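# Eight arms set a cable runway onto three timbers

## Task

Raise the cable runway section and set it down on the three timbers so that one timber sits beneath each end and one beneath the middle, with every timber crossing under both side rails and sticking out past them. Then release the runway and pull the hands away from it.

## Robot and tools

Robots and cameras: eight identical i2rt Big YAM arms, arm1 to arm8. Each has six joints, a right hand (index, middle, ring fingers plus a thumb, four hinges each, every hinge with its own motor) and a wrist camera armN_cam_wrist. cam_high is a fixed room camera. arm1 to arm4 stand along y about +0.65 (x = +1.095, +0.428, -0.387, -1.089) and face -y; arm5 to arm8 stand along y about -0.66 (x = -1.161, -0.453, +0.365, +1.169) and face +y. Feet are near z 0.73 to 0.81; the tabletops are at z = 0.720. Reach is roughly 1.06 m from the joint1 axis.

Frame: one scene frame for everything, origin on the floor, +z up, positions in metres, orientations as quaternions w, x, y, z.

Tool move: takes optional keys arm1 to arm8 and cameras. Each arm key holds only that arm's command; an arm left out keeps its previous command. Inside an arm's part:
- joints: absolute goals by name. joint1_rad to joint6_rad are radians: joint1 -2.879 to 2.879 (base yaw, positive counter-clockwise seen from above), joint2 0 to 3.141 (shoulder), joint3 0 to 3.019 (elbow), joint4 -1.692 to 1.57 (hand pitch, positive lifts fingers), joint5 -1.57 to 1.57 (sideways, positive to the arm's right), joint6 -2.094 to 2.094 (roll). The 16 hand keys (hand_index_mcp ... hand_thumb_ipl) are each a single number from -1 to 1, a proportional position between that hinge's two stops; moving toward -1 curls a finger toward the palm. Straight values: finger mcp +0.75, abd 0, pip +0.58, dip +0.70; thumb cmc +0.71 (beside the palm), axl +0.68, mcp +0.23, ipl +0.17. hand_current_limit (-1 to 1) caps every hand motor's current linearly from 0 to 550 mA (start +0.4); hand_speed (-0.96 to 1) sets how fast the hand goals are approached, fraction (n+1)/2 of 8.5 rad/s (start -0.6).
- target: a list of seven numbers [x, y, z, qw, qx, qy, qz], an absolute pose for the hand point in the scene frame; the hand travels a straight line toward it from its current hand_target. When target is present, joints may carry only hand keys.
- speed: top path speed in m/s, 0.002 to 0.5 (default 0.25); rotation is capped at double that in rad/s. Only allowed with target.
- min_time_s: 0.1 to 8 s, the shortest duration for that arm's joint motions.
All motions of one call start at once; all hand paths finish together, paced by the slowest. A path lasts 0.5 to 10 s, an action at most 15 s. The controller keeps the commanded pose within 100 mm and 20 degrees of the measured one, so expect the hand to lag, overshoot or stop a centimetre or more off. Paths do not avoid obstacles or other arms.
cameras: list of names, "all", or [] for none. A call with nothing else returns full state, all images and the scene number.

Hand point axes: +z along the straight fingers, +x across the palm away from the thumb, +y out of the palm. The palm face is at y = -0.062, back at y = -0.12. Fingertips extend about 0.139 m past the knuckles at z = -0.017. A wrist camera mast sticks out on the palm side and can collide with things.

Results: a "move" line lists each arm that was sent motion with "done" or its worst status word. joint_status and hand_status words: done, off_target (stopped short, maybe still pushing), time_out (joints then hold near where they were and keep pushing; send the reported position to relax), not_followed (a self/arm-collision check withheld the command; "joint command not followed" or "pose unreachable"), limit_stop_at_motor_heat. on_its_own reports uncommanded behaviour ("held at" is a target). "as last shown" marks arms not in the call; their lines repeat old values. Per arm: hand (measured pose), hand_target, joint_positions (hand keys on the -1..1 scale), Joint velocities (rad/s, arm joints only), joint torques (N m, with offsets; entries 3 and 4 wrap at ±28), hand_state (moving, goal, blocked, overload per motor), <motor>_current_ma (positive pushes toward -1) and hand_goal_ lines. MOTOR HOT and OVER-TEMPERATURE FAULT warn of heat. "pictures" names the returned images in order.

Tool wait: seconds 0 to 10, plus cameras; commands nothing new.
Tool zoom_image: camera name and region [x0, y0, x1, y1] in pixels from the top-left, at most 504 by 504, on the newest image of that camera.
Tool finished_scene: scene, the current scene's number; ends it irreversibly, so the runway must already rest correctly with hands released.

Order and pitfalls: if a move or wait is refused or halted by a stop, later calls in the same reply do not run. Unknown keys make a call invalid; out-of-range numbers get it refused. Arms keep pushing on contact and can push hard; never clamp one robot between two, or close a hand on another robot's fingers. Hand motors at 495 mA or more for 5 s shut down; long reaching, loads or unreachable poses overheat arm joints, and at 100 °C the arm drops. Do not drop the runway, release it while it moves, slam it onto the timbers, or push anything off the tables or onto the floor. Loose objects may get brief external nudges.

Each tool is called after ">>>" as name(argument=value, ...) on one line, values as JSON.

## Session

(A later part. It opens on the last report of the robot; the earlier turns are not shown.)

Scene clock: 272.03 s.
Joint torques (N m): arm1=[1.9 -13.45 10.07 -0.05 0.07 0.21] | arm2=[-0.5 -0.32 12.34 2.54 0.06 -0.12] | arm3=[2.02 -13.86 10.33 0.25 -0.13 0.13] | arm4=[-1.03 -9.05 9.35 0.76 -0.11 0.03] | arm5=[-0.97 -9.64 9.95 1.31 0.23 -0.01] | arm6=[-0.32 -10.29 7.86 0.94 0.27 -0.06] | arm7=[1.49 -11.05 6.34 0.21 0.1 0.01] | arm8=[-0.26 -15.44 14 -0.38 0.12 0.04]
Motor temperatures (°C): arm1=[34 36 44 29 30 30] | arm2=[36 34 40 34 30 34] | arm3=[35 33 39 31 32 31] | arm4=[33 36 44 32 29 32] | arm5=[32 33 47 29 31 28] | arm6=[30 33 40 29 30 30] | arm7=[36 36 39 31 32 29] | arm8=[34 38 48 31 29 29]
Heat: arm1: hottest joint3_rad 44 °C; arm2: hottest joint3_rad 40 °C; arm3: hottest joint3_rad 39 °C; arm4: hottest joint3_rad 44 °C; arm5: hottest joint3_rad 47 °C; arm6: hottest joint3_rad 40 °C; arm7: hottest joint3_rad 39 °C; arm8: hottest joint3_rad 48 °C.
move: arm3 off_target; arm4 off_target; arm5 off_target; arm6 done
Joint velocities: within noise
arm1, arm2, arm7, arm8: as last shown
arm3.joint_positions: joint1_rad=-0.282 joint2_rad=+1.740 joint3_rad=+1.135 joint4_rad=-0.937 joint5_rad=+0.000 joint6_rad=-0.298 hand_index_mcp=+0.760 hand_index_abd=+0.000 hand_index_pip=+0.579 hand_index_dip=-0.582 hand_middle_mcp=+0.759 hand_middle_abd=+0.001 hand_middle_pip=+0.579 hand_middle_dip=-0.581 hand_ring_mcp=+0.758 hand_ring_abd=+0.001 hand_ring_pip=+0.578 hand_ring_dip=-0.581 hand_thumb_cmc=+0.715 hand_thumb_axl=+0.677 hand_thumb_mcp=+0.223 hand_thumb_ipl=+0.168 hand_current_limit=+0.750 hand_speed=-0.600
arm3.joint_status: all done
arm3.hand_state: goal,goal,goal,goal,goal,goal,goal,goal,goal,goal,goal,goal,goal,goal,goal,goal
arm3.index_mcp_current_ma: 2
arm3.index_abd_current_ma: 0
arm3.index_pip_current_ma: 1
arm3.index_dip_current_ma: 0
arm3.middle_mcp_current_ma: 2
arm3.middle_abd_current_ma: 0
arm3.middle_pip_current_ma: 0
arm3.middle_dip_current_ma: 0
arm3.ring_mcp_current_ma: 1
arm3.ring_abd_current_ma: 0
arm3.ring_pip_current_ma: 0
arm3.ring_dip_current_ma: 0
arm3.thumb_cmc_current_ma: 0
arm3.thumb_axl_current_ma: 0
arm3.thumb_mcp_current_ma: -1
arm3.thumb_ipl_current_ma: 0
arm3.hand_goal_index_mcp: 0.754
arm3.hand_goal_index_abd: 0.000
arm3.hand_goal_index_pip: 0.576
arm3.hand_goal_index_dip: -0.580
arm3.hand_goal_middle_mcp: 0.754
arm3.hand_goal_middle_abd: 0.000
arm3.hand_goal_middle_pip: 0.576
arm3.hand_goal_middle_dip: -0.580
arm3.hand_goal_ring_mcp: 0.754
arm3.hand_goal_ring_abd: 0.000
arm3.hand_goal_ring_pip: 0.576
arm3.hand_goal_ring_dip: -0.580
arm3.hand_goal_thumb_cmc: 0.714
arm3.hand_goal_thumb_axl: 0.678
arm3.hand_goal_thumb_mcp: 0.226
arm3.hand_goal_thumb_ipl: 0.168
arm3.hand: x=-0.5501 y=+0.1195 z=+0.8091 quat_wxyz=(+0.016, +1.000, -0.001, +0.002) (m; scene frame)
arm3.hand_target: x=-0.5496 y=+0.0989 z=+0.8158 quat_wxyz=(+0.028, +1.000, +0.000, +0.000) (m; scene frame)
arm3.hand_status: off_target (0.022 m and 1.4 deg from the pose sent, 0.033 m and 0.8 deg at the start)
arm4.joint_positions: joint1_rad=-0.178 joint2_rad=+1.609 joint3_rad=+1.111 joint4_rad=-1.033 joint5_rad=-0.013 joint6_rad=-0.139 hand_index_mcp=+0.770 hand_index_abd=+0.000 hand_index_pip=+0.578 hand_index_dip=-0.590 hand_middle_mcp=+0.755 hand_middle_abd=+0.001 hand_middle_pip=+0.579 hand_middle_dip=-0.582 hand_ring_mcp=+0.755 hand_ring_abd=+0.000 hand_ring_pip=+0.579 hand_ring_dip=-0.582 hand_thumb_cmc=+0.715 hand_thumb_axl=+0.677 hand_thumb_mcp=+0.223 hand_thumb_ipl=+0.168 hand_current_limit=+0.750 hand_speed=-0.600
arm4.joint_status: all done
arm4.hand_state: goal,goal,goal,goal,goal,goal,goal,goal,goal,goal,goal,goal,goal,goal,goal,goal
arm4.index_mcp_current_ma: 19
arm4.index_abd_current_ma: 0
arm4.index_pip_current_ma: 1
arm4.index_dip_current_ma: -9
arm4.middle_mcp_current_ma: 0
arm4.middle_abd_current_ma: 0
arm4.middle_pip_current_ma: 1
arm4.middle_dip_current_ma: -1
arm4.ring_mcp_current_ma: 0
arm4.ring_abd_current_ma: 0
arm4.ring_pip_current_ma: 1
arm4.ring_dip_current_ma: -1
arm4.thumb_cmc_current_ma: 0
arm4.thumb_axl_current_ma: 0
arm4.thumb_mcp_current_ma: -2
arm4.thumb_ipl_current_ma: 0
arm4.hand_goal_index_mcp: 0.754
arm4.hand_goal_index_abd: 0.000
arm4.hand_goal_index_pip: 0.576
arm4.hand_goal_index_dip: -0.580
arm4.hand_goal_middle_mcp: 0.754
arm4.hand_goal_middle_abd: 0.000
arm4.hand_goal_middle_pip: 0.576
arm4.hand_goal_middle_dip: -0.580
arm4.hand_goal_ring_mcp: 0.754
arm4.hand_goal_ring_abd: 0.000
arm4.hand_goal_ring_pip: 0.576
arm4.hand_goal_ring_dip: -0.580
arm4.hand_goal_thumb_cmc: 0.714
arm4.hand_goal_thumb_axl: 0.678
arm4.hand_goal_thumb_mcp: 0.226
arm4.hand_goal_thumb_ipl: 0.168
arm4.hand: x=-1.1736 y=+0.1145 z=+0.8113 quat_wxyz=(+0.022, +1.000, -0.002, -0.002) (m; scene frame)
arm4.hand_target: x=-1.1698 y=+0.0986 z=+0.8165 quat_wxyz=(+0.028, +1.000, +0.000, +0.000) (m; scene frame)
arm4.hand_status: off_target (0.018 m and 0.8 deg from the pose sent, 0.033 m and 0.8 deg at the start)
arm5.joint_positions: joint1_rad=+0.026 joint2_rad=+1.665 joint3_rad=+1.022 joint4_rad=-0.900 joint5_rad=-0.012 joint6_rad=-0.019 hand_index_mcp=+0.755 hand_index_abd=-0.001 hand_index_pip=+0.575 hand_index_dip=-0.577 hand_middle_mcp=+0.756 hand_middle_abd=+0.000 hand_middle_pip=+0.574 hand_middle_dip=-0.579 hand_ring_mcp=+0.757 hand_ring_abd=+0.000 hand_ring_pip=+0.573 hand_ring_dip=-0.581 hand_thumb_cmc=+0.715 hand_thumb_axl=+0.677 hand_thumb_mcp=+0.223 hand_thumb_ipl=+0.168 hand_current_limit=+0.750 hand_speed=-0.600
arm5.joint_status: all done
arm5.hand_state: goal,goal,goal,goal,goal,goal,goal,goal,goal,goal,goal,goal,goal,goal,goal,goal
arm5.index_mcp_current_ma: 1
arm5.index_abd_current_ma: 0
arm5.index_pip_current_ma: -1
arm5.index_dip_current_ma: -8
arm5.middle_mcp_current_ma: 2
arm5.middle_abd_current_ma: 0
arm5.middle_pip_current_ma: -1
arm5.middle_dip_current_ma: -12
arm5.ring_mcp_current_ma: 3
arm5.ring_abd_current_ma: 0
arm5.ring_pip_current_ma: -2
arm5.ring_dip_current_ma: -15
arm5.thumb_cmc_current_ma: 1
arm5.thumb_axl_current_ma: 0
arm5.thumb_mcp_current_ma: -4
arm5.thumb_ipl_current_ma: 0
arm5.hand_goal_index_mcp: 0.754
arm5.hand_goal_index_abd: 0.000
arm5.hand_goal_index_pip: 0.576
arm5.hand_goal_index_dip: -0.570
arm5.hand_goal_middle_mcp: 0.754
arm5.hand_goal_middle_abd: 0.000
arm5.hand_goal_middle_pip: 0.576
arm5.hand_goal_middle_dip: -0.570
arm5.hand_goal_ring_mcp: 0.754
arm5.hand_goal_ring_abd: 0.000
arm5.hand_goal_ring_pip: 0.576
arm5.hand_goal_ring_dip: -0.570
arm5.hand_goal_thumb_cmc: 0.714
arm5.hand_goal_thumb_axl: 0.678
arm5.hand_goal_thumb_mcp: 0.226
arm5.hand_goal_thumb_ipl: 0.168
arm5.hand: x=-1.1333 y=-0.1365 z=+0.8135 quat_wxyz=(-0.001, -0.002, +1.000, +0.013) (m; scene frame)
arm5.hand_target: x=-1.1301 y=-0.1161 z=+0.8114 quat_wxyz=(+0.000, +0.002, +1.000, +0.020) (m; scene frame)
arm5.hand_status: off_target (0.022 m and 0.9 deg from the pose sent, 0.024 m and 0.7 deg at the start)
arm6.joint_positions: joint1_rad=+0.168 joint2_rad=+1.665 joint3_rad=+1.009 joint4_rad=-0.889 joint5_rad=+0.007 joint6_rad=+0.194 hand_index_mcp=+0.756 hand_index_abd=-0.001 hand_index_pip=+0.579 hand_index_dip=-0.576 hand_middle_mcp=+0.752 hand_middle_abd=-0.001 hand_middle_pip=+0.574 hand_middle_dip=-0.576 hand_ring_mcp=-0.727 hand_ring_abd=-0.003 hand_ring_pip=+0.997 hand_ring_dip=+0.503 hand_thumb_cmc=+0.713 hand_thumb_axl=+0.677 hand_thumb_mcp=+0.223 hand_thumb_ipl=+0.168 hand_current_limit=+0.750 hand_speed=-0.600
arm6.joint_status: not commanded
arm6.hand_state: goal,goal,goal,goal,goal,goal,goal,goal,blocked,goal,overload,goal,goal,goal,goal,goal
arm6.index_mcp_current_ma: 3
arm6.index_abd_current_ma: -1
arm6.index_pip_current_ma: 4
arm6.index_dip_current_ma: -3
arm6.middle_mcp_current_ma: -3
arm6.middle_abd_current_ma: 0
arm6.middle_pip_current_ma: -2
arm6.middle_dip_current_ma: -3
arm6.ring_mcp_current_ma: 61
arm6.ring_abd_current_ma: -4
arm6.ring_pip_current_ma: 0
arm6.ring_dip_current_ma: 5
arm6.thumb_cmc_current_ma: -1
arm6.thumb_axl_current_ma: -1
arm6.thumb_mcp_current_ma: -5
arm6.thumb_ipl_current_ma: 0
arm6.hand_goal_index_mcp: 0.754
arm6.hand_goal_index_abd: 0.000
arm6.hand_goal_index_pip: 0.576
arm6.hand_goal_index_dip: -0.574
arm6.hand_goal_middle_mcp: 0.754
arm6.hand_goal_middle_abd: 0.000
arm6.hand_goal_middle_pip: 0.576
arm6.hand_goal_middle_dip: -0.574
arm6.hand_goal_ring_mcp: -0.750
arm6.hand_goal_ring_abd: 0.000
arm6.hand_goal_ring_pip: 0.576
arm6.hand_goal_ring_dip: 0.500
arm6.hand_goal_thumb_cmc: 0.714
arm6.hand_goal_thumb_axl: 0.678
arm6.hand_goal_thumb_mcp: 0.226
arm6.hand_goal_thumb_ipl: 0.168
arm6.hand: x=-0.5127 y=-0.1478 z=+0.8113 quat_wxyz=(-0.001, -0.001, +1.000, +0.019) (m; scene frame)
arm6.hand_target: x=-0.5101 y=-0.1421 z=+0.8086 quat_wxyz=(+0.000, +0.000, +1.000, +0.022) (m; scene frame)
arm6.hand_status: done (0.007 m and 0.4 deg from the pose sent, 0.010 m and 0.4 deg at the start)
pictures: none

>>> move(arm3={"target":[-0.55,0.085,0.815,0.030,1,0,0],"speed":0.03}, arm4={"target":[-1.17,0.083,0.8185,0.028,1,0,0],"speed":0.03}, arm5={"target":[-1.13,-0.102,0.8185,0,0.002,1,0.026],"speed":0.03}, arm6={"target":[-0.51,-0.120,0.8155,0,0,1,0.024],"speed":0.03})

Scene clock: 274.37 s.
Joint torques (N m): arm1=[1.9 -13.45 10.06 -0.03 0.06 0.19] | arm2=[-0.97 -0.32 12.15 2.44 0.03 -0.13] | arm3=[2.37 -13.45 11.07 1.01 -0.25 0.09] | arm4=[-0.97 -9.35 9.94 1.18 -0.11 0.05] | arm5=[-0.21 -8.76 10.44 1.44 0.16 0.02] | arm6=[-0.56 -9.41 11.63 0.73 0.25 -0.13] | arm7=[1.61 -11.22 6.35 0.24 0.09 0] | arm8=[0.44 -15.5 13.85 -0.13 0.15 -0.03]
Motor temperatures (°C): arm1=[34 36 44 29 30 30] | arm2=[36 34 40 34 30 34] | arm3=[35 33 39 31 32 31] | arm4=[33 36 44 32 29 32] | arm5=[32 33 48 29 31 28] | arm6=[30 33 40 29 30 30] | arm7=[36 36 39 31 32 29] | arm8=[34 38 48 31 29 29]
Heat: arm1: hottest joint3_rad 44 °C; arm2: hottest joint3_rad 40 °C; arm3: hottest joint3_rad 39 °C; arm4: hottest joint3_rad 44 °C; arm5: hottest joint3_rad 48 °C; arm6: hottest joint3_rad 40 °C; arm7: hottest joint3_rad 39 °C; arm8: hottest joint3_rad 48 °C.
move: arm3 off_target; arm4 off_target; arm5 off_target; arm6 off_target
Joint velocities: within noise
arm1, arm2, arm7, arm8: as last shown
arm3.joint_positions: joint1_rad=-0.278 joint2_rad=+1.756 joint3_rad=+1.159 joint4_rad=-0.960 joint5_rad=+0.002 joint6_rad=-0.287 hand_index_mcp=+0.775 hand_index_abd=+0.000 hand_index_pip=+0.578 hand_index_dip=-0.600 hand_middle_mcp=+0.765 hand_middle_abd=+0.001 hand_middle_pip=+0.580 hand_middle_dip=-0.579 hand_ring_mcp=+0.766 hand_ring_abd=+0.001 hand_ring_pip=+0.582 hand_ring_dip=-0.579 hand_thumb_cmc=+0.715 hand_thumb_axl=+0.677 hand_thumb_mcp=+0.223 hand_thumb_ipl=+0.168 hand_current_limit=+0.750 hand_speed=-0.600
arm3.joint_status: not commanded
arm3.hand_state: blocked,goal,goal,goal,goal,goal,goal,goal,goal,goal,goal,goal,goal,goal,goal,goal
arm3.index_mcp_current_ma: 17
arm3.index_abd_current_ma: 0
arm3.index_pip_current_ma: 0
arm3.index_dip_current_ma: -14
arm3.middle_mcp_current_ma: 6
arm3.middle_abd_current_ma: 0
arm3.middle_pip_current_ma: 1
arm3.middle_dip_current_ma: 0
arm3.ring_mcp_current_ma: 7
arm3.ring_abd_current_ma: 0
arm3.ring_pip_current_ma: 2
arm3.ring_dip_current_ma: 0
arm3.thumb_cmc_current_ma: 0
arm3.thumb_axl_current_ma: 0
arm3.thumb_mcp_current_ma: -1
arm3.thumb_ipl_current_ma: 0
arm3.hand_goal_index_mcp: 0.754
arm3.hand_goal_index_abd: 0.000
arm3.hand_goal_index_pip: 0.576
arm3.hand_goal_index_dip: -0.580
arm3.hand_goal_middle_mcp: 0.754
arm3.hand_goal_middle_abd: 0.000
arm3.hand_goal_middle_pip: 0.576
arm3.hand_goal_middle_dip: -0.580
arm3.hand_goal_ring_mcp: 0.754
arm3.hand_goal_ring_abd: 0.000
arm3.hand_goal_ring_pip: 0.576
arm3.hand_goal_ring_dip: -0.580
arm3.hand_goal_thumb_cmc: 0.714
arm3.hand_goal_thumb_axl: 0.678
arm3.hand_goal_thumb_mcp: 0.226
arm3.hand_goal_thumb_ipl: 0.168
arm3.hand: x=-0.5505 y=+0.1157 z=+0.8082 quat_wxyz=(+0.008, +1.000, -0.004, +0.003) (m; scene frame)
arm3.hand_target: x=-0.5493 y=+0.0867 z=+0.8158 quat_wxyz=(+0.030, +1.000, +0.000, +0.000) (m; scene frame)
arm3.hand_status: off_target (0.031 m and 2.6 deg from the pose sent, 0.035 m and 1.6 deg at the start)
arm4.joint_positions: joint1_rad=-0.175 joint2_rad=+1.637 joint3_rad=+1.149 joint4_rad=-1.061 joint5_rad=-0.013 joint6_rad=-0.136 hand_index_mcp=+0.765 hand_index_abd=+0.001 hand_index_pip=+0.577 hand_index_dip=-0.592 hand_middle_mcp=+0.757 hand_middle_abd=+0.001 hand_middle_pip=+0.579 hand_middle_dip=-0.581 hand_ring_mcp=+0.760 hand_ring_abd=+0.000 hand_ring_pip=+0.579 hand_ring_dip=-0.580 hand_thumb_cmc=+0.715 hand_thumb_axl=+0.677 hand_thumb_mcp=+0.223 hand_thumb_ipl=+0.168 hand_current_limit=+0.750 hand_speed=-0.600
arm4.joint_status: not commanded
arm4.hand_state: goal,goal,goal,goal,goal,goal,goal,goal,goal,goal,goal,goal,goal,goal,goal,goal
arm4.index_mcp_current_ma: 11
arm4.index_abd_current_ma: 0
arm4.index_pip_current_ma: 0
arm4.index_dip_current_ma: -12
arm4.middle_mcp_current_ma: 2
arm4.middle_abd_current_ma: 0
arm4.middle_pip_current_ma: 1
arm4.middle_dip_current_ma: 0
arm4.ring_mcp_current_ma: 5
arm4.ring_abd_current_ma: 0
arm4.ring_pip_current_ma: 2
arm4.ring_dip_current_ma: 0
arm4.thumb_cmc_current_ma: 0
arm4.thumb_axl_current_ma: 0
arm4.thumb_mcp_current_ma: -2
arm4.thumb_ipl_current_ma: 0
arm4.hand_goal_index_mcp: 0.754
arm4.hand_goal_index_abd: 0.000
arm4.hand_goal_index_pip: 0.576
arm4.hand_goal_index_dip: -0.580
arm4.hand_goal_middle_mcp: 0.754
arm4.hand_goal_middle_abd: 0.000
arm4.hand_goal_middle_pip: 0.576
arm4.hand_goal_middle_dip: -0.580
arm4.hand_goal_ring_mcp: 0.754
arm4.hand_goal_ring_abd: 0.000
arm4.hand_goal_ring_pip: 0.576
arm4.hand_goal_ring_dip: -0.580
arm4.hand_goal_thumb_cmc: 0.714
arm4.hand_goal_thumb_axl: 0.678
arm4.hand_goal_thumb_mcp: 0.226
arm4.hand_goal_thumb_ipl: 0.168
arm4.hand: x=-1.1733 y=+0.1062 z=+0.8106 quat_wxyz=(+0.013, +1.000, -0.002, +0.000) (m; scene frame)
arm4.hand_target: x=-1.1698 y=+0.0841 z=+0.8189 quat_wxyz=(+0.028, +1.000, +0.000, +0.000) (m; scene frame)
arm4.hand_status: off_target (0.025 m and 1.7 deg from the pose sent, 0.032 m and 0.8 deg at the start)
arm5.joint_positions: joint1_rad=+0.026 joint2_rad=+1.678 joint3_rad=+1.044 joint4_rad=-0.925 joint5_rad=-0.012 joint6_rad=-0.019 hand_index_mcp=+0.763 hand_index_abd=-0.001 hand_index_pip=+0.575 hand_index_dip=-0.577 hand_middle_mcp=+0.764 hand_middle_abd=+0.000 hand_middle_pip=+0.574 hand_middle_dip=-0.579 hand_ring_mcp=+0.765 hand_ring_abd=+0.000 hand_ring_pip=+0.574 hand_ring_dip=-0.581 hand_thumb_cmc=+0.715 hand_thumb_axl=+0.677 hand_thumb_mcp=+0.223 hand_thumb_ipl=+0.168 hand_current_limit=+0.750 hand_speed=-0.600
arm5.joint_status: not commanded
arm5.hand_state: goal,goal,goal,goal,goal,goal,goal,goal,goal,goal,goal,goal,goal,goal,goal,goal
arm5.index_mcp_current_ma: 13
arm5.index_abd_current_ma: 0
arm5.index_pip_current_ma: -1
arm5.index_dip_current_ma: -8
arm5.middle_mcp_current_ma: 15
arm5.middle_abd_current_ma: 0
arm5.middle_pip_current_ma: -1
arm5.middle_dip_current_ma: -12
arm5.ring_mcp_current_ma: 17
arm5.ring_abd_current_ma: 0
arm5.ring_pip_current_ma: -2
arm5.ring_dip_current_ma: -15
arm5.thumb_cmc_current_ma: 1
arm5.thumb_axl_current_ma: 0
arm5.thumb_mcp_current_ma: -4
arm5.thumb_ipl_current_ma: 0
arm5.hand_goal_index_mcp: 0.754
arm5.hand_goal_index_abd: 0.000
arm5.hand_goal_index_pip: 0.576
arm5.hand_goal_index_dip: -0.570
arm5.hand_goal_middle_mcp: 0.754
arm5.hand_goal_middle_abd: 0.000
arm5.hand_goal_middle_pip: 0.576
arm5.hand_goal_middle_dip: -0.570
arm5.hand_goal_ring_mcp: 0.754
arm5.hand_goal_ring_abd: 0.000
arm5.hand_goal_ring_pip: 0.576
arm5.hand_goal_ring_dip: -0.570
arm5.hand_goal_thumb_cmc: 0.714
arm5.hand_goal_thumb_axl: 0.678
arm5.hand_goal_thumb_mcp: 0.226
arm5.hand_goal_thumb_ipl: 0.168
arm5.hand: x=-1.1332 y=-0.1337 z=+0.8136 quat_wxyz=(-0.001, -0.002, +1.000, +0.005) (m; scene frame)
arm5.hand_target: x=-1.1302 y=-0.1039 z=+0.8196 quat_wxyz=(+0.000, +0.002, +1.000, +0.026) (m; scene frame)
arm5.hand_status: off_target (0.032 m and 2.5 deg from the pose sent, 0.035 m and 1.6 deg at the start)
arm6.joint_positions: joint1_rad=+0.164 joint2_rad=+1.683 joint3_rad=+1.032 joint4_rad=-0.914 joint5_rad=+0.009 joint6_rad=+0.193 hand_index_mcp=+0.769 hand_index_abd=+0.000 hand_index_pip=+0.575 hand_index_dip=-0.589 hand_middle_mcp=+0.754 hand_middle_abd=+0.000 hand_middle_pip=+0.577 hand_middle_dip=-0.576 hand_ring_mcp=-0.727 hand_ring_abd=-0.003 hand_ring_pip=+0.997 hand_ring_dip=+0.503 hand_thumb_cmc=+0.713 hand_thumb_axl=+0.677 hand_thumb_mcp=+0.223 hand_thumb_ipl=+0.168 hand_current_limit=+0.750 hand_speed=-0.600
arm6.joint_status: not commanded
arm6.hand_state: goal,goal,goal,goal,goal,goal,goal,goal,blocked,goal,overload,goal,goal,goal,goal,goal
arm6.index_mcp_current_ma: 34
arm6.index_abd_current_ma: 0
arm6.index_pip_current_ma: -2
arm6.index_dip_current_ma: -33
arm6.middle_mcp_current_ma: 0
arm6.middle_abd_current_ma: 0
arm6.middle_pip_current_ma: 1
arm6.middle_dip_current_ma: -3
arm6.ring_mcp_current_ma: 61
arm6.ring_abd_current_ma: -4
arm6.ring_pip_current_ma: 0
arm6.ring_dip_current_ma: 5
arm6.thumb_cmc_current_ma: -1
arm6.thumb_axl_current_ma: -1
arm6.thumb_mcp_current_ma: -5
arm6.thumb_ipl_current_ma: 0
arm6.hand_goal_index_mcp: 0.754
arm6.hand_goal_index_abd: 0.000
arm6.hand_goal_index_pip: 0.576
arm6.hand_goal_index_dip: -0.574
arm6.hand_goal_middle_mcp: 0.754
arm6.hand_goal_middle_abd: 0.000
arm6.hand_goal_middle_pip: 0.576
arm6.hand_goal_middle_dip: -0.574
arm6.hand_goal_ring_mcp: -0.750
arm6.hand_goal_ring_abd: 0.000
arm6.hand_goal_ring_pip: 0.576
arm6.hand_goal_ring_dip: 0.500
arm6.hand_goal_thumb_cmc: 0.714
arm6.hand_goal_thumb_axl: 0.678
arm6.hand_goal_thumb_mcp: 0.226
arm6.hand_goal_thumb_ipl: 0.168
arm6.hand: x=-0.5112 y=-0.1446 z=+0.8094 quat_wxyz=(+0.002, +0.001, +1.000, +0.009) (m; scene frame)
arm6.hand_target: x=-0.5098 y=-0.1212 z=+0.8160 quat_wxyz=(+0.000, +0.000, +1.000, +0.024) (m; scene frame)
arm6.hand_status: off_target (0.025 m and 1.7 deg from the pose sent, 0.028 m and 0.6 deg at the start)
pictures: none

>>> move(arm3={"target":[-0.55,0.095,0.819,0.030,1,0,0],"speed":0.03}, arm4={"target":[-1.17,0.080,0.820,0.030,1,0,0],"speed":0.03}, arm5={"target":[-1.13,-0.115,0.826,0,0.002,1,0.028],"speed":0.03}, arm6={"target":[-0.51,-0.130,0.823,0,0,1,0.026],"speed":0.03})

Scene clock: 280.13 s.
Joint torques (N m): arm1=[1.55 -13.45 10.07 0.02 0.07 0.21] | arm2=[-0.91 0.09 12.41 2.37 0.06 -0.12] | arm3=[2.02 -15.33 9.43 0.87 -0.26 0.04] | arm4=[-0.97 -9.35 10.18 1.26 -0.12 0.03] | arm5=[-0.56 -12.04 8.36 1.47 0.16 0.12] | arm6=[-0.38 -11.81 9.61 0.46 0.26 -0.09] | arm7=[1.49 -11.22 6.34 0.23 0.09 0.01] | arm8=[1.08 -16.21 13.82 -0.25 0.1 -0.06]
Motor temperatures (°C): arm1=[34 36 44 29 30 30] | arm2=[36 34 40 34 30 34] | arm3=[35 33 40 31 32 31] | arm4=[33 36 46 32 29 32] | arm5=[32 33 48 29 31 28] | arm6=[30 33 40 29 30 30] | arm7=[36 36 39 31 32 29] | arm8=[34 38 48 31 29 29]
Heat: arm1: hottest joint3_rad 44 °C; arm2: hottest joint3_rad 40 °C; arm3: hottest joint3_rad 40 °C; arm4: hottest joint3_rad 46 °C; arm5: hottest joint3_rad 48 °C; arm6: hottest joint3_rad 40 °C; arm7: hottest joint3_rad 39 °C; arm8: hottest joint3_rad 48 °C.
move: arm3 off_target; arm4 off_target; arm5 off_target; arm6 off_target
Joint velocities: within noise
arm1, arm2, arm7, arm8: as last shown
arm3.joint_positions: joint1_rad=-0.278 joint2_rad=+1.756 joint3_rad=+1.159 joint4_rad=-0.960 joint5_rad=+0.002 joint6_rad=-0.287 hand_index_mcp=+0.775 hand_index_abd=+0.000 hand_index_pip=+0.578 hand_index_dip=-0.600 hand_middle_mcp=+0.765 hand_middle_abd=+0.001 hand_middle_pip=+0.580 hand_middle_dip=-0.579 hand_ring_mcp=+0.766 hand_ring_abd=+0.001 hand_ring_pip=+0.582 hand_ring_dip=-0.579 hand_thumb_cmc=+0.715 hand_thumb_axl=+0.677 hand_thumb_mcp=+0.223 hand_thumb_ipl=+0.168 hand_current_limit=+0.750 hand_speed=-0.600
arm3.joint_status: not commanded
arm3.hand_state: blocked,goal,goal,goal,goal,goal,goal,goal,goal,goal,goal,goal,goal,goal,goal,goal
arm3.index_mcp_current_ma: 17
arm3.index_abd_current_ma: 0
arm3.index_pip_current_ma: 0
arm3.index_dip_current_ma: -14
arm3.middle_mcp_current_ma: 6
arm3.middle_abd_current_ma: 0
arm3.middle_pip_current_ma: 1
arm3.middle_dip_current_ma: 0
arm3.ring_mcp_current_ma: 7
arm3.ring_abd_current_ma: 0
arm3.ring_pip_current_ma: 2
arm3.ring_dip_current_ma: 0
arm3.thumb_cmc_current_ma: 0
arm3.thumb_axl_current_ma: 0
arm3.thumb_mcp_current_ma: -1
arm3.thumb_ipl_current_ma: 0
arm3.hand_goal_index_mcp: 0.754
arm3.hand_goal_index_abd: 0.000
arm3.hand_goal_index_pip: 0.576
arm3.hand_goal_index_dip: -0.580
arm3.hand_goal_middle_mcp: 0.754
arm3.hand_goal_middle_abd: 0.000
arm3.hand_goal_middle_pip: 0.576
arm3.hand_goal_middle_dip: -0.580
arm3.hand_goal_ring_mcp: 0.754
arm3.hand_goal_ring_abd: 0.000
arm3.hand_goal_ring_pip: 0.576
arm3.hand_goal_ring_dip: -0.580
arm3.hand_goal_thumb_cmc: 0.714
arm3.hand_goal_thumb_axl: 0.678
arm3.hand_goal_thumb_mcp: 0.226
arm3.hand_goal_thumb_ipl: 0.168
arm3.hand: x=-0.5505 y=+0.1157 z=+0.8082 quat_wxyz=(+0.008, +1.000, -0.004, +0.003) (m; scene frame)
arm3.hand_target: x=-0.5497 y=+0.0958 z=+0.8195 quat_wxyz=(+0.030, +1.000, +0.000, +0.000) (m; scene frame)
arm3.hand_status: off_target (0.023 m and 2.6 deg from the pose sent, 0.023 m and 2.6 deg at the start)
arm4.joint_positions: joint1_rad=-0.174 joint2_rad=+1.640 joint3_rad=+1.154 joint4_rad=-1.064 joint5_rad=-0.013 joint6_rad=-0.134 hand_index_mcp=+0.768 hand_index_abd=+0.000 hand_index_pip=+0.576 hand_index_dip=-0.594 hand_middle_mcp=+0.759 hand_middle_abd=+0.001 hand_middle_pip=+0.579 hand_middle_dip=-0.580 hand_ring_mcp=+0.762 hand_ring_abd=+0.000 hand_ring_pip=+0.580 hand_ring_dip=-0.580 hand_thumb_cmc=+0.715 hand_thumb_axl=+0.677 hand_thumb_mcp=+0.223 hand_thumb_ipl=+0.168 hand_current_limit=+0.750 hand_speed=-0.600
arm4.joint_status: not commanded
arm4.hand_state: goal,goal,goal,goal,goal,goal,goal,goal,goal,goal,goal,goal,goal,goal,goal,goal
arm4.index_mcp_current_ma: 16
arm4.index_abd_current_ma: 0
arm4.index_pip_current_ma: 0
arm4.index_dip_current_ma: -15
arm4.middle_mcp_current_ma: 4
arm4.middle_abd_current_ma: 0
arm4.middle_pip_current_ma: 1
arm4.middle_dip_current_ma: 0
arm4.ring_mcp_current_ma: 7
arm4.ring_abd_current_ma: 0
arm4.ring_pip_current_ma: 2
arm4.ring_dip_current_ma: 0
arm4.thumb_cmc_current_ma: 0
arm4.thumb_axl_current_ma: 0
arm4.thumb_mcp_current_ma: -2
arm4.thumb_ipl_current_ma: 0
arm4.hand_goal_index_mcp: 0.754
arm4.hand_goal_index_abd: 0.000
arm4.hand_goal_index_pip: 0.576
arm4.hand_goal_index_dip: -0.580
arm4.hand_goal_middle_mcp: 0.754
arm4.hand_goal_middle_abd: 0.000
arm4.hand_goal_middle_pip: 0.576
arm4.hand_goal_middle_dip: -0.580
arm4.hand_goal_ring_mcp: 0.754
arm4.hand_goal_ring_abd: 0.000
arm4.hand_goal_ring_pip: 0.576
arm4.hand_goal_ring_dip: -0.580
arm4.hand_goal_thumb_cmc: 0.714
arm4.hand_goal_thumb_axl: 0.678
arm4.hand_goal_thumb_mcp: 0.226
arm4.hand_goal_thumb_ipl: 0.168
arm4.hand: x=-1.1731 y=+0.1054 z=+0.8106 quat_wxyz=(+0.012, +1.000, -0.002, +0.000) (m; scene frame)
arm4.hand_target: x=-1.1697 y=+0.0813 z=+0.8205 quat_wxyz=(+0.030, +1.000, +0.000, +0.000) (m; scene frame)
arm4.hand_status: off_target (0.027 m and 2.1 deg from the pose sent, 0.028 m and 1.9 deg at the start)
arm5.joint_positions: joint1_rad=+0.026 joint2_rad=+1.677 joint3_rad=+1.044 joint4_rad=-0.926 joint5_rad=-0.012 joint6_rad=-0.019 hand_index_mcp=+0.763 hand_index_abd=-0.001 hand_index_pip=+0.576 hand_index_dip=-0.577 hand_middle_mcp=+0.764 hand_middle_abd=+0.000 hand_middle_pip=+0.576 hand_middle_dip=-0.579 hand_ring_mcp=+0.765 hand_ring_abd=+0.000 hand_ring_pip=+0.575 hand_ring_dip=-0.581 hand_thumb_cmc=+0.715 hand_thumb_axl=+0.677 hand_thumb_mcp=+0.223 hand_thumb_ipl=+0.168 hand_current_limit=+0.750 hand_speed=-0.600
arm5.joint_status: not commanded
arm5.hand_state: goal,goal,goal,goal,goal,goal,goal,goal,goal,goal,goal,goal,goal,goal,goal,goal
arm5.index_mcp_current_ma: 13
arm5.index_abd_current_ma: 0
arm5.index_pip_current_ma: 0
arm5.index_dip_current_ma: -8
arm5.middle_mcp_current_ma: 15
arm5.middle_abd_current_ma: 0
arm5.middle_pip_current_ma: 0
arm5.middle_dip_current_ma: -12
arm5.ring_mcp_current_ma: 17
arm5.ring_abd_current_ma: 0
arm5.ring_pip_current_ma: 0
arm5.ring_dip_current_ma: -15
arm5.thumb_cmc_current_ma: 1
arm5.thumb_axl_current_ma: 0
arm5.thumb_mcp_current_ma: -4
arm5.thumb_ipl_current_ma: 0
arm5.hand_goal_index_mcp: 0.754
arm5.hand_goal_index_abd: 0.000
arm5.hand_goal_index_pip: 0.576
arm5.hand_goal_index_dip: -0.570
arm5.hand_goal_middle_mcp: 0.754
arm5.hand_goal_middle_abd: 0.000
arm5.hand_goal_middle_pip: 0.576
arm5.hand_goal_middle_dip: -0.570
arm5.hand_goal_ring_mcp: 0.754
arm5.hand_goal_ring_abd: 0.000
arm5.hand_goal_ring_pip: 0.576
arm5.hand_goal_ring_dip: -0.570
arm5.hand_goal_thumb_cmc: 0.714
arm5.hand_goal_thumb_axl: 0.678
arm5.hand_goal_thumb_mcp: 0.226
arm5.hand_goal_thumb_ipl: 0.168
arm5.hand: x=-1.1332 y=-0.1337 z=+0.8137 quat_wxyz=(-0.001, -0.002, +1.000, +0.005) (m; scene frame)
arm5.hand_target: x=-1.1301 y=-0.1157 z=+0.8265 quat_wxyz=(+0.000, +0.002, +1.000, +0.028) (m; scene frame)
arm5.hand_status: off_target (0.023 m and 2.7 deg from the pose sent, 0.023 m and 2.7 deg at the start)
arm6.joint_positions: joint1_rad=+0.164 joint2_rad=+1.683 joint3_rad=+1.032 joint4_rad=-0.915 joint5_rad=+0.009 joint6_rad=+0.193 hand_index_mcp=+0.769 hand_index_abd=+0.000 hand_index_pip=+0.574 hand_index_dip=-0.589 hand_middle_mcp=+0.754 hand_middle_abd=+0.000 hand_middle_pip=+0.576 hand_middle_dip=-0.576 hand_ring_mcp=-0.727 hand_ring_abd=-0.003 hand_ring_pip=+0.997 hand_ring_dip=+0.503 hand_thumb_cmc=+0.713 hand_thumb_axl=+0.677 hand_thumb_mcp=+0.223 hand_thumb_ipl=+0.168 hand_current_limit=+0.750 hand_speed=-0.600
arm6.joint_status: not commanded
arm6.hand_state: goal,goal,goal,goal,goal,goal,goal,goal,blocked,goal,overload,goal,goal,goal,goal,goal
arm6.index_mcp_current_ma: 34
arm6.index_abd_current_ma: 0
arm6.index_pip_current_ma: -3
arm6.index_dip_current_ma: -33
arm6.middle_mcp_current_ma: 0
arm6.middle_abd_current_ma: 0
arm6.middle_pip_current_ma: 0
arm6.middle_dip_current_ma: -3
arm6.ring_mcp_current_ma: 61
arm6.ring_abd_current_ma: -4
arm6.ring_pip_current_ma: 0
arm6.ring_dip_current_ma: 5
arm6.thumb_cmc_current_ma: -1
arm6.thumb_axl_current_ma: -1
arm6.thumb_mcp_current_ma: -5
arm6.thumb_ipl_current_ma: 0
arm6.hand_goal_index_mcp: 0.754
arm6.hand_goal_index_abd: 0.000
arm6.hand_goal_index_pip: 0.576
arm6.hand_goal_index_dip: -0.574
arm6.hand_goal_middle_mcp: 0.754
arm6.hand_goal_middle_abd: 0.000
arm6.hand_goal_middle_pip: 0.576
arm6.hand_goal_middle_dip: -0.574
arm6.hand_goal_ring_mcp: -0.750
arm6.hand_goal_ring_abd: 0.000
arm6.hand_goal_ring_pip: 0.576
arm6.hand_goal_ring_dip: 0.500
arm6.hand_goal_thumb_cmc: 0.714
arm6.hand_goal_thumb_axl: 0.678
arm6.hand_goal_thumb_mcp: 0.226
arm6.hand_goal_thumb_ipl: 0.168
arm6.hand: x=-0.5111 y=-0.1448 z=+0.8094 quat_wxyz=(+0.002, +0.001, +1.000, +0.009) (m; scene frame)
arm6.hand_target: x=-0.5099 y=-0.1305 z=+0.8232 quat_wxyz=(+0.000, +0.000, +1.000, +0.026) (m; scene frame)
arm6.hand_status: off_target (0.020 m and 2.0 deg from the pose sent, 0.020 m and 1.9 deg at the start)
pictures: none

>>> move(arm3={"joints":{"hand_index_mcp":0.847,"hand_middle_mcp":0.847,"hand_ring_mcp":0.847,"hand_index_pip":0.321,"hand_middle_pip":0.321,"hand_ring_pip":0.321,"hand_index_dip":-0.44,"hand_middle_dip":-0.44,"hand_ring_dip":-0.44}}, arm4={"joints":{"hand_index_mcp":0.847,"hand_middle_mcp":0.847,"hand_ring_mcp":0.847,"hand_index_pip":0.321,"hand_middle_pip":0.321,"hand_ring_pip":0.321,"hand_index_dip":-0.435,"hand_middle_dip":-0.435,"hand_ring_dip":-0.435}}, arm5={"joints":{"hand_index_mcp":0.869,"hand_middle_mcp":0.869,"hand_ring_mcp":0.869,"hand_index_pip":0.263,"hand_middle_pip":0.263,"hand_ring_pip":0.263,"hand_index_dip":-0.41,"hand_middle_dip":-0.41,"hand_ring_dip":-0.41}}, arm6={"joints":{"hand_index_mcp":0.869,"hand_middle_mcp":0.869,"hand_index_pip":0.263,"hand_middle_pip":0.263,"hand_index_dip":-0.405,"hand_middle_dip":-0.405}}, cameras=["arm4_cam_wrist","arm5_cam_wrist"])

Scene clock: 287.60 s.
Joint torques (N m): arm1=[1.26 -12.92 10.07 -0.09 0.05 0.22] | arm2=[-0.15 0.09 12.15 2.45 0.03 -0.18] | arm3=[1.67 -15.21 9.21 0.81 -0.23 0.05] | arm4=[-1.03 -9.82 9.54 1.4 -0.16 0.03] | arm5=[-0.67 -11.93 8.54 1.31 0.18 0.01] | arm6=[-0.26 -11.46 9.59 0.51 0.23 -0.09] | arm7=[1.44 -11.16 6.35 0.21 0.1 0.01] | arm8=[-0.21 -15.91 13.96 -0.44 0.11 0.07]
Motor temperatures (°C): arm1=[34 36 44 29 30 30] | arm2=[36 34 40 34 30 34] | arm3=[35 33 40 31 32 31] | arm4=[33 36 46 32 29 32] | arm5=[32 34 48 29 31 28] | arm6=[30 33 39 29 30 30] | arm7=[36 36 38 31 32 29] | arm8=[34 38 49 31 29 29]
Heat: arm1: hottest joint3_rad 44 °C; arm2: hottest joint3_rad 40 °C; arm3: hottest joint3_rad 40 °C; arm4: hottest joint3_rad 46 °C; arm5: hottest joint3_rad 48 °C; arm6: hottest joint3_rad 39 °C; arm7: hottest joint3_rad 38 °C; arm8: hottest joint3_rad 49 °C.
move: arm3 off_target; arm4 off_target; arm5 done; arm6 off_target
Joint velocities: within noise
arm1, arm2, arm7, arm8: as last shown
arm3.joint_positions: joint1_rad=-0.278 joint2_rad=+1.755 joint3_rad=+1.162 joint4_rad=-0.959 joint5_rad=+0.002 joint6_rad=-0.287 hand_index_mcp=+0.872 hand_index_abd=-0.001 hand_index_pip=+0.359 hand_index_dip=-0.454 hand_middle_mcp=+0.862 hand_middle_abd=+0.001 hand_middle_pip=+0.358 hand_middle_dip=-0.430 hand_ring_mcp=+0.860 hand_ring_abd=+0.001 hand_ring_pip=+0.362 hand_ring_dip=-0.426 hand_thumb_cmc=+0.715 hand_thumb_axl=+0.677 hand_thumb_mcp=+0.223 hand_thumb_ipl=+0.168 hand_current_limit=+0.750 hand_speed=-0.600
arm3.joint_status: hand_index_mcp off_target (ended at +0.872, target +0.847); hand_index_pip off_target (ended at +0.359, target +0.321); hand_middle_pip off_target (ended at +0.358, target +0.321); hand_ring_pip off_target (ended at +0.362, target +0.321); the others done
arm3.hand_state: blocked,goal,blocked,goal,goal,goal,blocked,goal,goal,goal,blocked,goal,goal,goal,goal,goal
arm3.index_mcp_current_ma: 22
arm3.index_abd_current_ma: 0
arm3.index_pip_current_ma: 39
arm3.index_dip_current_ma: -8
arm3.middle_mcp_current_ma: 9
arm3.middle_abd_current_ma: 0
arm3.middle_pip_current_ma: 38
arm3.middle_dip_current_ma: 5
arm3.ring_mcp_current_ma: 7
arm3.ring_abd_current_ma: 0
arm3.ring_pip_current_ma: 46
arm3.ring_dip_current_ma: 8
arm3.thumb_cmc_current_ma: 0
arm3.thumb_axl_current_ma: 0
arm3.thumb_mcp_current_ma: -1
arm3.thumb_ipl_current_ma: 0
arm3.hand_goal_index_mcp: 0.848
arm3.hand_goal_index_abd: 0.000
arm3.hand_goal_index_pip: 0.322
arm3.hand_goal_index_dip: -0.440
arm3.hand_goal_middle_mcp: 0.848
arm3.hand_goal_middle_abd: 0.000
arm3.hand_goal_middle_pip: 0.322
arm3.hand_goal_middle_dip: -0.440
arm3.hand_goal_ring_mcp: 0.848
arm3.hand_goal_ring_abd: 0.000
arm3.hand_goal_ring_pip: 0.322
arm3.hand_goal_ring_dip: -0.440
arm3.hand_goal_thumb_cmc: 0.714
arm3.hand_goal_thumb_axl: 0.678
arm3.hand_goal_thumb_mcp: 0.226
arm3.hand_goal_thumb_ipl: 0.168
arm3.hand: x=-0.5506 y=+0.1143 z=+0.8097 quat_wxyz=(+0.010, +1.000, -0.004, +0.002) (m; scene frame)
arm3.hand_target: x=-0.5498 y=+0.0959 z=+0.8194 quat_wxyz=(+0.030, +1.000, +0.000, +0.000) (m; scene frame)
arm3.hand_status: not commanded
arm4.joint_positions: joint1_rad=-0.173 joint2_rad=+1.645 joint3_rad=+1.163 joint4_rad=-1.068 joint5_rad=-0.012 joint6_rad=-0.133 hand_index_mcp=+0.872 hand_index_abd=+0.000 hand_index_pip=+0.348 hand_index_dip=-0.445 hand_middle_mcp=+0.864 hand_middle_abd=+0.000 hand_middle_pip=+0.351 hand_middle_dip=-0.432 hand_ring_mcp=+0.860 hand_ring_abd=+0.000 hand_ring_pip=+0.358 hand_ring_dip=-0.426 hand_thumb_cmc=+0.715 hand_thumb_axl=+0.677 hand_thumb_mcp=+0.223 hand_thumb_ipl=+0.168 hand_current_limit=+0.750 hand_speed=-0.600
arm4.joint_status: hand_index_mcp off_target (ended at +0.872, target +0.847); hand_index_pip off_target (ended at +0.348, target +0.321); hand_middle_pip off_target (ended at +0.351, target +0.321); hand_ring_pip off_target (ended at +0.358, target +0.321); the others done
arm4.hand_state: blocked,goal,blocked,goal,goal,goal,blocked,goal,goal,goal,blocked,goal,goal,goal,goal,goal
arm4.index_mcp_current_ma: 35
arm4.index_abd_current_ma: 0
arm4.index_pip_current_ma: 37
arm4.index_dip_current_ma: -10
arm4.middle_mcp_current_ma: 19
arm4.middle_abd_current_ma: 0
arm4.middle_pip_current_ma: 43
arm4.middle_dip_current_ma: 1
arm4.ring_mcp_current_ma: 13
arm4.ring_abd_current_ma: 0
arm4.ring_pip_current_ma: 60
arm4.ring_dip_current_ma: 6
arm4.thumb_cmc_current_ma: 0
arm4.thumb_axl_current_ma: 0
arm4.thumb_mcp_current_ma: -2
arm4.thumb_ipl_current_ma: 0
arm4.hand_goal_index_mcp: 0.848
arm4.hand_goal_index_abd: 0.000
arm4.hand_goal_index_pip: 0.322
arm4.hand_goal_index_dip: -0.434
arm4.hand_goal_middle_mcp: 0.848
arm4.hand_goal_middle_abd: 0.000
arm4.hand_goal_middle_pip: 0.322
arm4.hand_goal_middle_dip: -0.434
arm4.hand_goal_ring_mcp: 0.848
arm4.hand_goal_ring_abd: 0.000
arm4.hand_goal_ring_pip: 0.322
arm4.hand_goal_ring_dip: -0.434
arm4.hand_goal_thumb_cmc: 0.714
arm4.hand_goal_thumb_axl: 0.678
arm4.hand_goal_thumb_mcp: 0.226
arm4.hand_goal_thumb_ipl: 0.168
arm4.hand: x=-1.1731 y=+0.1026 z=+0.8115 quat_wxyz=(+0.012, +1.000, -0.002, -0.001) (m; scene frame)
arm4.hand_target: x=-1.1696 y=+0.0813 z=+0.8205 quat_wxyz=(+0.030, +1.000, +0.000, +0.000) (m; scene frame)
arm4.hand_status: not commanded
arm5.joint_positions: joint1_rad=+0.026 joint2_rad=+1.672 joint3_rad=+1.044 joint4_rad=-0.916 joint5_rad=-0.012 joint6_rad=-0.019 hand_index_mcp=+0.865 hand_index_abd=-0.001 hand_index_pip=+0.268 hand_index_dip=-0.413 hand_middle_mcp=+0.864 hand_middle_abd=+0.000 hand_middle_pip=+0.268 hand_middle_dip=-0.413 hand_ring_mcp=+0.865 hand_ring_abd=+0.000 hand_ring_pip=+0.268 hand_ring_dip=-0.412 hand_thumb_cmc=+0.715 hand_thumb_axl=+0.677 hand_thumb_mcp=+0.223 hand_thumb_ipl=+0.168 hand_current_limit=+0.750 hand_speed=-0.600
arm5.joint_status: all done
arm5.hand_state: goal,goal,goal,goal,goal,goal,goal,goal,goal,goal,goal,goal,goal,goal,goal,goal
arm5.index_mcp_current_ma: -6
arm5.index_abd_current_ma: 0
arm5.index_pip_current_ma: 4
arm5.index_dip_current_ma: -2
arm5.middle_mcp_current_ma: -7
arm5.middle_abd_current_ma: 0
arm5.middle_pip_current_ma: 4
arm5.middle_dip_current_ma: -2
arm5.ring_mcp_current_ma: -6
arm5.ring_abd_current_ma: 0
arm5.ring_pip_current_ma: 4
arm5.ring_dip_current_ma: -2
arm5.thumb_cmc_current_ma: 1
arm5.thumb_axl_current_ma: 0
arm5.thumb_mcp_current_ma: -4
arm5.thumb_ipl_current_ma: 0
arm5.hand_goal_index_mcp: 0.870
arm5.hand_goal_index_abd: 0.000
arm5.hand_goal_index_pip: 0.264
arm5.hand_goal_index_dip: -0.410
arm5.hand_goal_middle_mcp: 0.870
arm5.hand_goal_middle_abd: 0.000
arm5.hand_goal_middle_pip: 0.264
arm5.hand_goal_middle_dip: -0.410
arm5.hand_goal_ring_mcp: 0.870
arm5.hand_goal_ring_abd: 0.000
arm5.hand_goal_ring_pip: 0.264
arm5.hand_goal_ring_dip: -0.410
arm5.hand_goal_thumb_cmc: 0.714
arm5.hand_goal_thumb_axl: 0.678
arm5.hand_goal_thumb_mcp: 0.226
arm5.hand_goal_thumb_ipl: 0.168
arm5.hand: x=-1.1332 y=-0.1308 z=+0.8175 quat_wxyz=(-0.001, -0.002, +1.000, +0.012) (m; scene frame)
arm5.hand_target: x=-1.1301 y=-0.1157 z=+0.8265 quat_wxyz=(+0.000, +0.002, +1.000, +0.028) (m; scene frame)
arm5.hand_status: not commanded
arm6.joint_positions: joint1_rad=+0.164 joint2_rad=+1.677 joint3_rad=+1.033 joint4_rad=-0.916 joint5_rad=+0.010 joint6_rad=+0.192 hand_index_mcp=+0.884 hand_index_abd=+0.000 hand_index_pip=+0.291 hand_index_dip=-0.406 hand_middle_mcp=+0.882 hand_middle_abd=+0.000 hand_middle_pip=+0.288 hand_middle_dip=-0.406 hand_ring_mcp=-0.727 hand_ring_abd=-0.003 hand_ring_pip=+0.997 hand_ring_dip=+0.503 hand_thumb_cmc=+0.713 hand_thumb_axl=+0.677 hand_thumb_mcp=+0.223 hand_thumb_ipl=+0.168 hand_current_limit=+0.750 hand_speed=-0.600
arm6.joint_status: hand_index_pip off_target (ended at +0.291, target +0.263); hand_middle_pip off_target (ended at +0.288, target +0.263); the others done
arm6.hand_state: goal,goal,blocked,goal,goal,goal,blocked,goal,blocked,goal,overload,goal,goal,goal,goal,goal
arm6.index_mcp_current_ma: 33
arm6.index_abd_current_ma: 0
arm6.index_pip_current_ma: 67
arm6.index_dip_current_ma: -3
arm6.middle_mcp_current_ma: 26
arm6.middle_abd_current_ma: 0
arm6.middle_pip_current_ma: 59
arm6.middle_dip_current_ma: -3
arm6.ring_mcp_current_ma: 61
arm6.ring_abd_current_ma: -4
arm6.ring_pip_current_ma: 0
arm6.ring_dip_current_ma: 5
arm6.thumb_cmc_current_ma: -1
arm6.thumb_axl_current_ma: -1
arm6.thumb_mcp_current_ma: -5
arm6.thumb_ipl_current_ma: 0
arm6.hand_goal_index_mcp: 0.870
arm6.hand_goal_index_abd: 0.000
arm6.hand_goal_index_pip: 0.264
arm6.hand_goal_index_dip: -0.404
arm6.hand_goal_middle_mcp: 0.870
arm6.hand_goal_middle_abd: 0.000
arm6.hand_goal_middle_pip: 0.264
arm6.hand_goal_middle_dip: -0.404
arm6.hand_goal_ring_mcp: -0.750
arm6.hand_goal_ring_abd: 0.000
arm6.hand_goal_ring_pip: 0.576
arm6.hand_goal_ring_dip: 0.500
arm6.hand_goal_thumb_cmc: 0.714
arm6.hand_goal_thumb_axl: 0.678
arm6.hand_goal_thumb_mcp: 0.226
arm6.hand_goal_thumb_ipl: 0.168
arm6.hand: x=-0.5112 y=-0.1440 z=+0.8125 quat_wxyz=(+0.002, +0.000, +1.000, +0.012) (m; scene frame)
arm6.hand_target: x=-0.5100 y=-0.1305 z=+0.8232 quat_wxyz=(+0.000, +0.000, +1.000, +0.026) (m; scene frame)
arm6.hand_status: not commanded
pictures: arm4_cam_wrist, arm5_cam_wrist
Images, in order (width x height): arm4_cam_wrist 896x504, arm5_cam_wrist 896x504.

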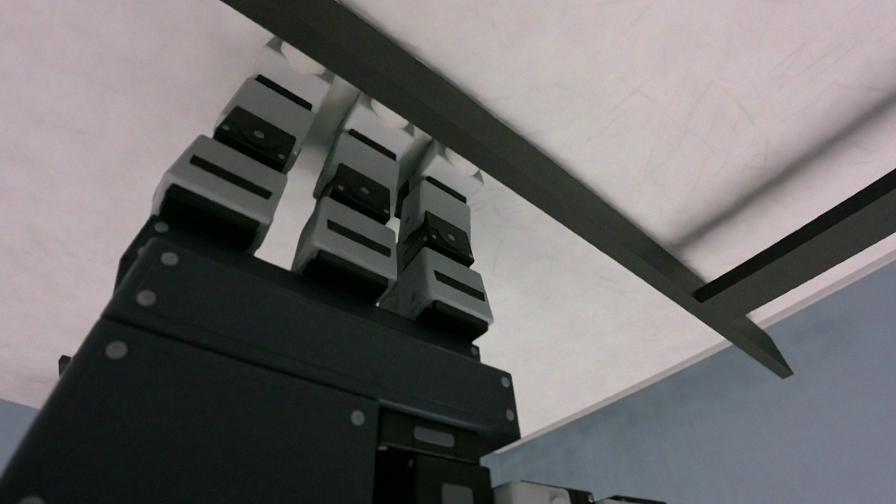

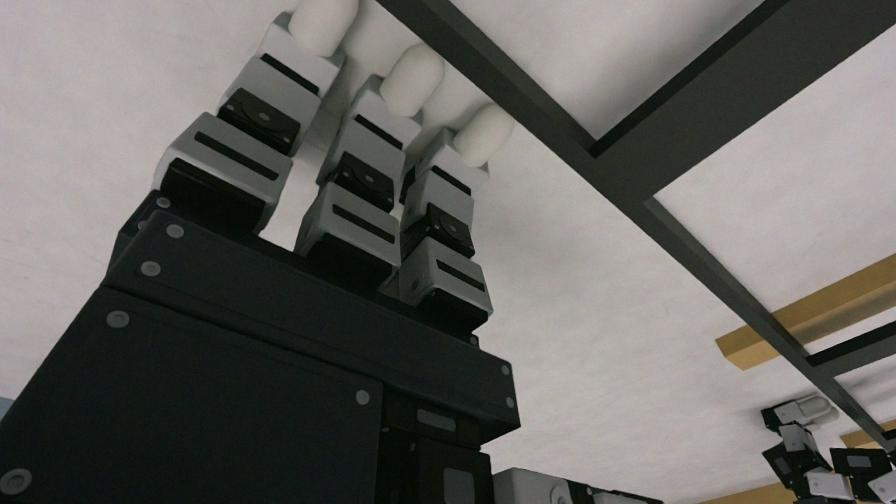

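>>> move(arm3={"target":[-0.55,0.070,0.818,0.026,1,0,0],"speed":0.05,"joints":{"hand_index_mcp":0.803,"hand_middle_mcp":0.803,"hand_ring_mcp":0.803,"hand_index_pip":0.436,"hand_middle_pip":0.436,"hand_ring_pip":0.436,"hand_index_dip":-0.51,"hand_middle_dip":-0.51,"hand_ring_dip":-0.51}}, arm4={"target":[-1.17,0.060,0.819,0.026,1,0,0],"speed":0.05,"joints":{"hand_index_mcp":0.803,"hand_middle_mcp":0.803,"hand_ring_mcp":0.803,"hand_index_pip":0.436,"hand_middle_pip":0.436,"hand_ring_pip":0.436,"hand_index_dip":-0.51,"hand_middle_dip":-0.51,"hand_ring_dip":-0.51}}, arm5={"target":[-1.13,-0.130,0.803,0,0.002,1,0.018],"speed":0.05}, cameras=["arm3_cam_wrist","arm4_cam_wrist","arm5_cam_wrist","arm6_cam_wrist"])

Scene clock: 290.37 s.
Joint torques (N m): arm1=[1.67 -13.33 10.13 -0.05 0.07 0.21] | arm2=[-0.85 -0.79 12.27 2.32 0.06 -0.12] | arm3=[2.78 -13.86 11.82 1.47 -0.38 0.07] | arm4=[-0.85 -9 11.06 2.32 -0.13 0.06] | arm5=[-0.97 -10.87 5.23 1.37 0.22 0.04] | arm6=[-0.09 -11.34 9.61 0.49 0.23 -0.09] | arm7=[1.49 -11.28 6.32 0.21 0.09 0.01] | arm8=[0.32 -14.97 13.93 -0.21 0.16 0.04]
Motor temperatures (°C): arm1=[34 36 44 29 30 30] | arm2=[36 34 40 34 30 34] | arm3=[35 33 40 31 32 31] | arm4=[33 36 46 32 29 32] | arm5=[32 34 48 29 31 28] | arm6=[30 33 39 29 30 30] | arm7=[36 36 38 31 32 29] | arm8=[34 38 49 31 29 29]
Heat: arm1: hottest joint3_rad 44 °C; arm2: hottest joint3_rad 40 °C; arm3: hottest joint3_rad 40 °C; arm4: hottest joint3_rad 46 °C; arm5: hottest joint3_rad 48 °C; arm6: hottest joint3_rad 39 °C; arm7: hottest joint3_rad 38 °C; arm8: hottest joint3_rad 49 °C.
move: arm3 off_target; arm4 off_target; arm5 off_target
Joint velocities: within noise
arm1, arm2, arm6, arm7, arm8: as last shown
arm3.joint_positions: joint1_rad=-0.273 joint2_rad=+1.783 joint3_rad=+1.202 joint4_rad=-1.009 joint5_rad=+0.009 joint6_rad=-0.276 hand_index_mcp=+0.841 hand_index_abd=-0.001 hand_index_pip=+0.437 hand_index_dip=-0.532 hand_middle_mcp=+0.830 hand_middle_abd=+0.001 hand_middle_pip=+0.443 hand_middle_dip=-0.512 hand_ring_mcp=+0.825 hand_ring_abd=+0.001 hand_ring_pip=+0.447 hand_ring_dip=-0.496 hand_thumb_cmc=+0.715 hand_thumb_axl=+0.677 hand_thumb_mcp=+0.223 hand_thumb_ipl=+0.168 hand_current_limit=+0.750 hand_speed=-0.600
arm3.joint_status: hand_index_mcp off_target (ended at +0.841, target +0.803); hand_index_dip off_target (ended at -0.532, target -0.510); hand_middle_mcp off_target (ended at +0.830, target +0.803); hand_ring_mcp off_target (ended at +0.825, target +0.803); the others done
arm3.hand_state: blocked,goal,goal,blocked,blocked,goal,goal,goal,blocked,goal,goal,goal,goal,goal,goal,goal
arm3.index_mcp_current_ma: 43
arm3.index_abd_current_ma: 0
arm3.index_pip_current_ma: 0
arm3.index_dip_current_ma: -17
arm3.middle_mcp_current_ma: 24
arm3.middle_abd_current_ma: 0
arm3.middle_pip_current_ma: 2
arm3.middle_dip_current_ma: 0
arm3.ring_mcp_current_ma: 18
arm3.ring_abd_current_ma: 0
arm3.ring_pip_current_ma: 5
arm3.ring_dip_current_ma: 7
arm3.thumb_cmc_current_ma: 0
arm3.thumb_axl_current_ma: 0
arm3.thumb_mcp_current_ma: -1
arm3.thumb_ipl_current_ma: 0
arm3.hand_goal_index_mcp: 0.804
arm3.hand_goal_index_abd: 0.000
arm3.hand_goal_index_pip: 0.436
arm3.hand_goal_index_dip: -0.510
arm3.hand_goal_middle_mcp: 0.804
arm3.hand_goal_middle_abd: 0.000
arm3.hand_goal_middle_pip: 0.436
arm3.hand_goal_middle_dip: -0.510
arm3.hand_goal_ring_mcp: 0.804
arm3.hand_goal_ring_abd: 0.000
arm3.hand_goal_ring_pip: 0.436
arm3.hand_goal_ring_dip: -0.510
arm3.hand_goal_thumb_cmc: 0.714
arm3.hand_goal_thumb_axl: 0.678
arm3.hand_goal_thumb_mcp: 0.226
arm3.hand_goal_thumb_ipl: 0.168
arm3.hand: x=-0.5509 y=+0.1108 z=+0.8065 quat_wxyz=(-0.009, +1.000, -0.007, +0.004) (m; scene frame)
arm3.hand_target: x=-0.5488 y=+0.0730 z=+0.8195 quat_wxyz=(+0.026, +1.000, +0.000, +0.000) (m; scene frame)
arm3.hand_status: off_target (0.042 m and 4.1 deg from the pose sent, 0.045 m and 1.9 deg at the start)
arm4.joint_positions: joint1_rad=-0.168 joint2_rad=+1.676 joint3_rad=+1.205 joint4_rad=-1.117 joint5_rad=-0.012 joint6_rad=-0.131 hand_index_mcp=+0.837 hand_index_abd=-0.001 hand_index_pip=+0.435 hand_index_dip=-0.529 hand_middle_mcp=+0.830 hand_middle_abd=+0.000 hand_middle_pip=+0.441 hand_middle_dip=-0.516 hand_ring_mcp=+0.827 hand_ring_abd=+0.000 hand_ring_pip=+0.447 hand_ring_dip=-0.505 hand_thumb_cmc=+0.715 hand_thumb_axl=+0.677 hand_thumb_mcp=+0.223 hand_thumb_ipl=+0.168 hand_current_limit=+0.750 hand_speed=-0.600
arm4.joint_status: hand_index_mcp off_target (ended at +0.837, target +0.803); hand_middle_mcp off_target (ended at +0.830, target +0.803); hand_ring_mcp off_target (ended at +0.827, target +0.803); the others done
arm4.hand_state: blocked,goal,goal,goal,blocked,goal,goal,goal,blocked,goal,goal,goal,goal,goal,goal,goal
arm4.index_mcp_current_ma: 56
arm4.index_abd_current_ma: 0
arm4.index_pip_current_ma: 0
arm4.index_dip_current_ma: -23
arm4.middle_mcp_current_ma: 39
arm4.middle_abd_current_ma: 0
arm4.middle_pip_current_ma: 3
arm4.middle_dip_current_ma: -4
arm4.ring_mcp_current_ma: 32
arm4.ring_abd_current_ma: 0
arm4.ring_pip_current_ma: 10
arm4.ring_dip_current_ma: 3
arm4.thumb_cmc_current_ma: 0
arm4.thumb_axl_current_ma: 0
arm4.thumb_mcp_current_ma: -2
arm4.thumb_ipl_current_ma: 0
arm4.hand_goal_index_mcp: 0.804
arm4.hand_goal_index_abd: 0.000
arm4.hand_goal_index_pip: 0.436
arm4.hand_goal_index_dip: -0.510
arm4.hand_goal_middle_mcp: 0.804
arm4.hand_goal_middle_abd: 0.000
arm4.hand_goal_middle_pip: 0.436
arm4.hand_goal_middle_dip: -0.510
arm4.hand_goal_ring_mcp: 0.804
arm4.hand_goal_ring_abd: 0.000
arm4.hand_goal_ring_pip: 0.436
arm4.hand_goal_ring_dip: -0.510
arm4.hand_goal_thumb_cmc: 0.714
arm4.hand_goal_thumb_axl: 0.678
arm4.hand_goal_thumb_mcp: 0.226
arm4.hand_goal_thumb_ipl: 0.168
arm4.hand: x=-1.1716 y=+0.0982 z=+0.8088 quat_wxyz=(-0.007, +1.000, -0.001, +0.002) (m; scene frame)
arm4.hand_target: x=-1.1694 y=+0.0629 z=+0.8203 quat_wxyz=(+0.026, +1.000, +0.000, +0.000) (m; scene frame)
arm4.hand_status: off_target (0.040 m and 3.7 deg from the pose sent, 0.043 m and 1.6 deg at the start)
arm5.joint_positions: joint1_rad=+0.026 joint2_rad=+1.672 joint3_rad=+1.041 joint4_rad=-0.879 joint5_rad=-0.012 joint6_rad=-0.019 hand_index_mcp=+0.872 hand_index_abd=-0.001 hand_index_pip=+0.268 hand_index_dip=-0.412 hand_middle_mcp=+0.868 hand_middle_abd=+0.000 hand_middle_pip=+0.268 hand_middle_dip=-0.412 hand_ring_mcp=+0.868 hand_ring_abd=+0.000 hand_ring_pip=+0.268 hand_ring_dip=-0.412 hand_thumb_cmc=+0.715 hand_thumb_axl=+0.677 hand_thumb_mcp=+0.223 hand_thumb_ipl=+0.168 hand_current_limit=+0.750 hand_speed=-0.600
arm5.joint_status: not commanded
arm5.hand_state: goal,goal,goal,goal,goal,goal,goal,goal,goal,goal,goal,goal,goal,goal,goal,goal
arm5.index_mcp_current_ma: 2
arm5.index_abd_current_ma: 0
arm5.index_pip_current_ma: 4
arm5.index_dip_current_ma: -2
arm5.middle_mcp_current_ma: -1
arm5.middle_abd_current_ma: 0
arm5.middle_pip_current_ma: 4
arm5.middle_dip_current_ma: -2
arm5.ring_mcp_current_ma: -2
arm5.ring_abd_current_ma: 0
arm5.ring_pip_current_ma: 4
arm5.ring_dip_current_ma: -2
arm5.thumb_cmc_current_ma: 1
arm5.thumb_axl_current_ma: 0
arm5.thumb_mcp_current_ma: -4
arm5.thumb_ipl_current_ma: 0
arm5.hand_goal_index_mcp: 0.870
arm5.hand_goal_index_abd: 0.000
arm5.hand_goal_index_pip: 0.264
arm5.hand_goal_index_dip: -0.410
arm5.hand_goal_middle_mcp: 0.870
arm5.hand_goal_middle_abd: 0.000
arm5.hand_goal_middle_pip: 0.264
arm5.hand_goal_middle_dip: -0.410
arm5.hand_goal_ring_mcp: 0.870
arm5.hand_goal_ring_abd: 0.000
arm5.hand_goal_ring_pip: 0.264
arm5.hand_goal_ring_dip: -0.410
arm5.hand_goal_thumb_cmc: 0.714
arm5.hand_goal_thumb_axl: 0.678
arm5.hand_goal_thumb_mcp: 0.226
arm5.hand_goal_thumb_ipl: 0.168
arm5.hand: x=-1.1331 y=-0.1227 z=+0.8201 quat_wxyz=(-0.001, -0.002, +1.000, +0.030) (m; scene frame)
arm5.hand_target: x=-1.1302 y=-0.1305 z=+0.8033 quat_wxyz=(+0.000, +0.002, +1.000, +0.018) (m; scene frame)
arm5.hand_status: off_target (0.019 m and 1.5 deg from the pose sent, 0.015 m and 0.8 deg at the start)
pictures: arm3_cam_wrist, arm4_cam_wrist, arm5_cam_wrist, arm6_cam_wrist
Images, in order (width x height): arm3_cam_wrist 896x504, arm4_cam_wrist 896x504, arm5_cam_wrist 896x504, arm6_cam_wrist 896x504.

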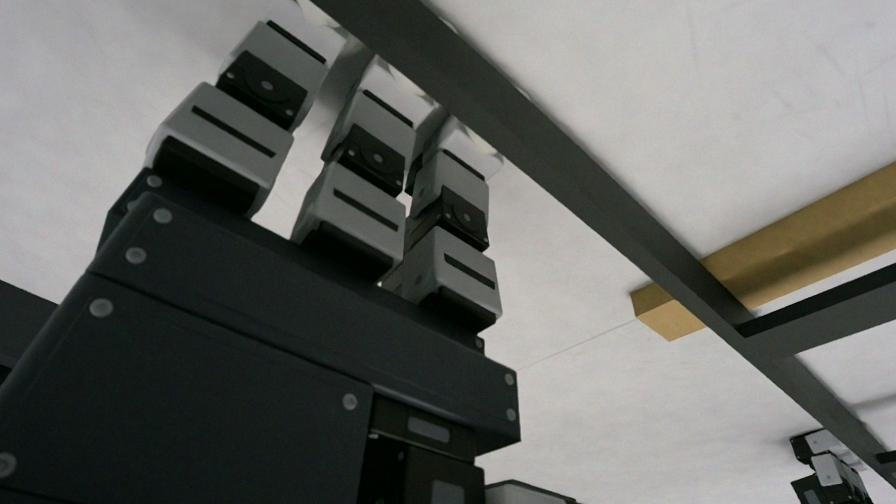

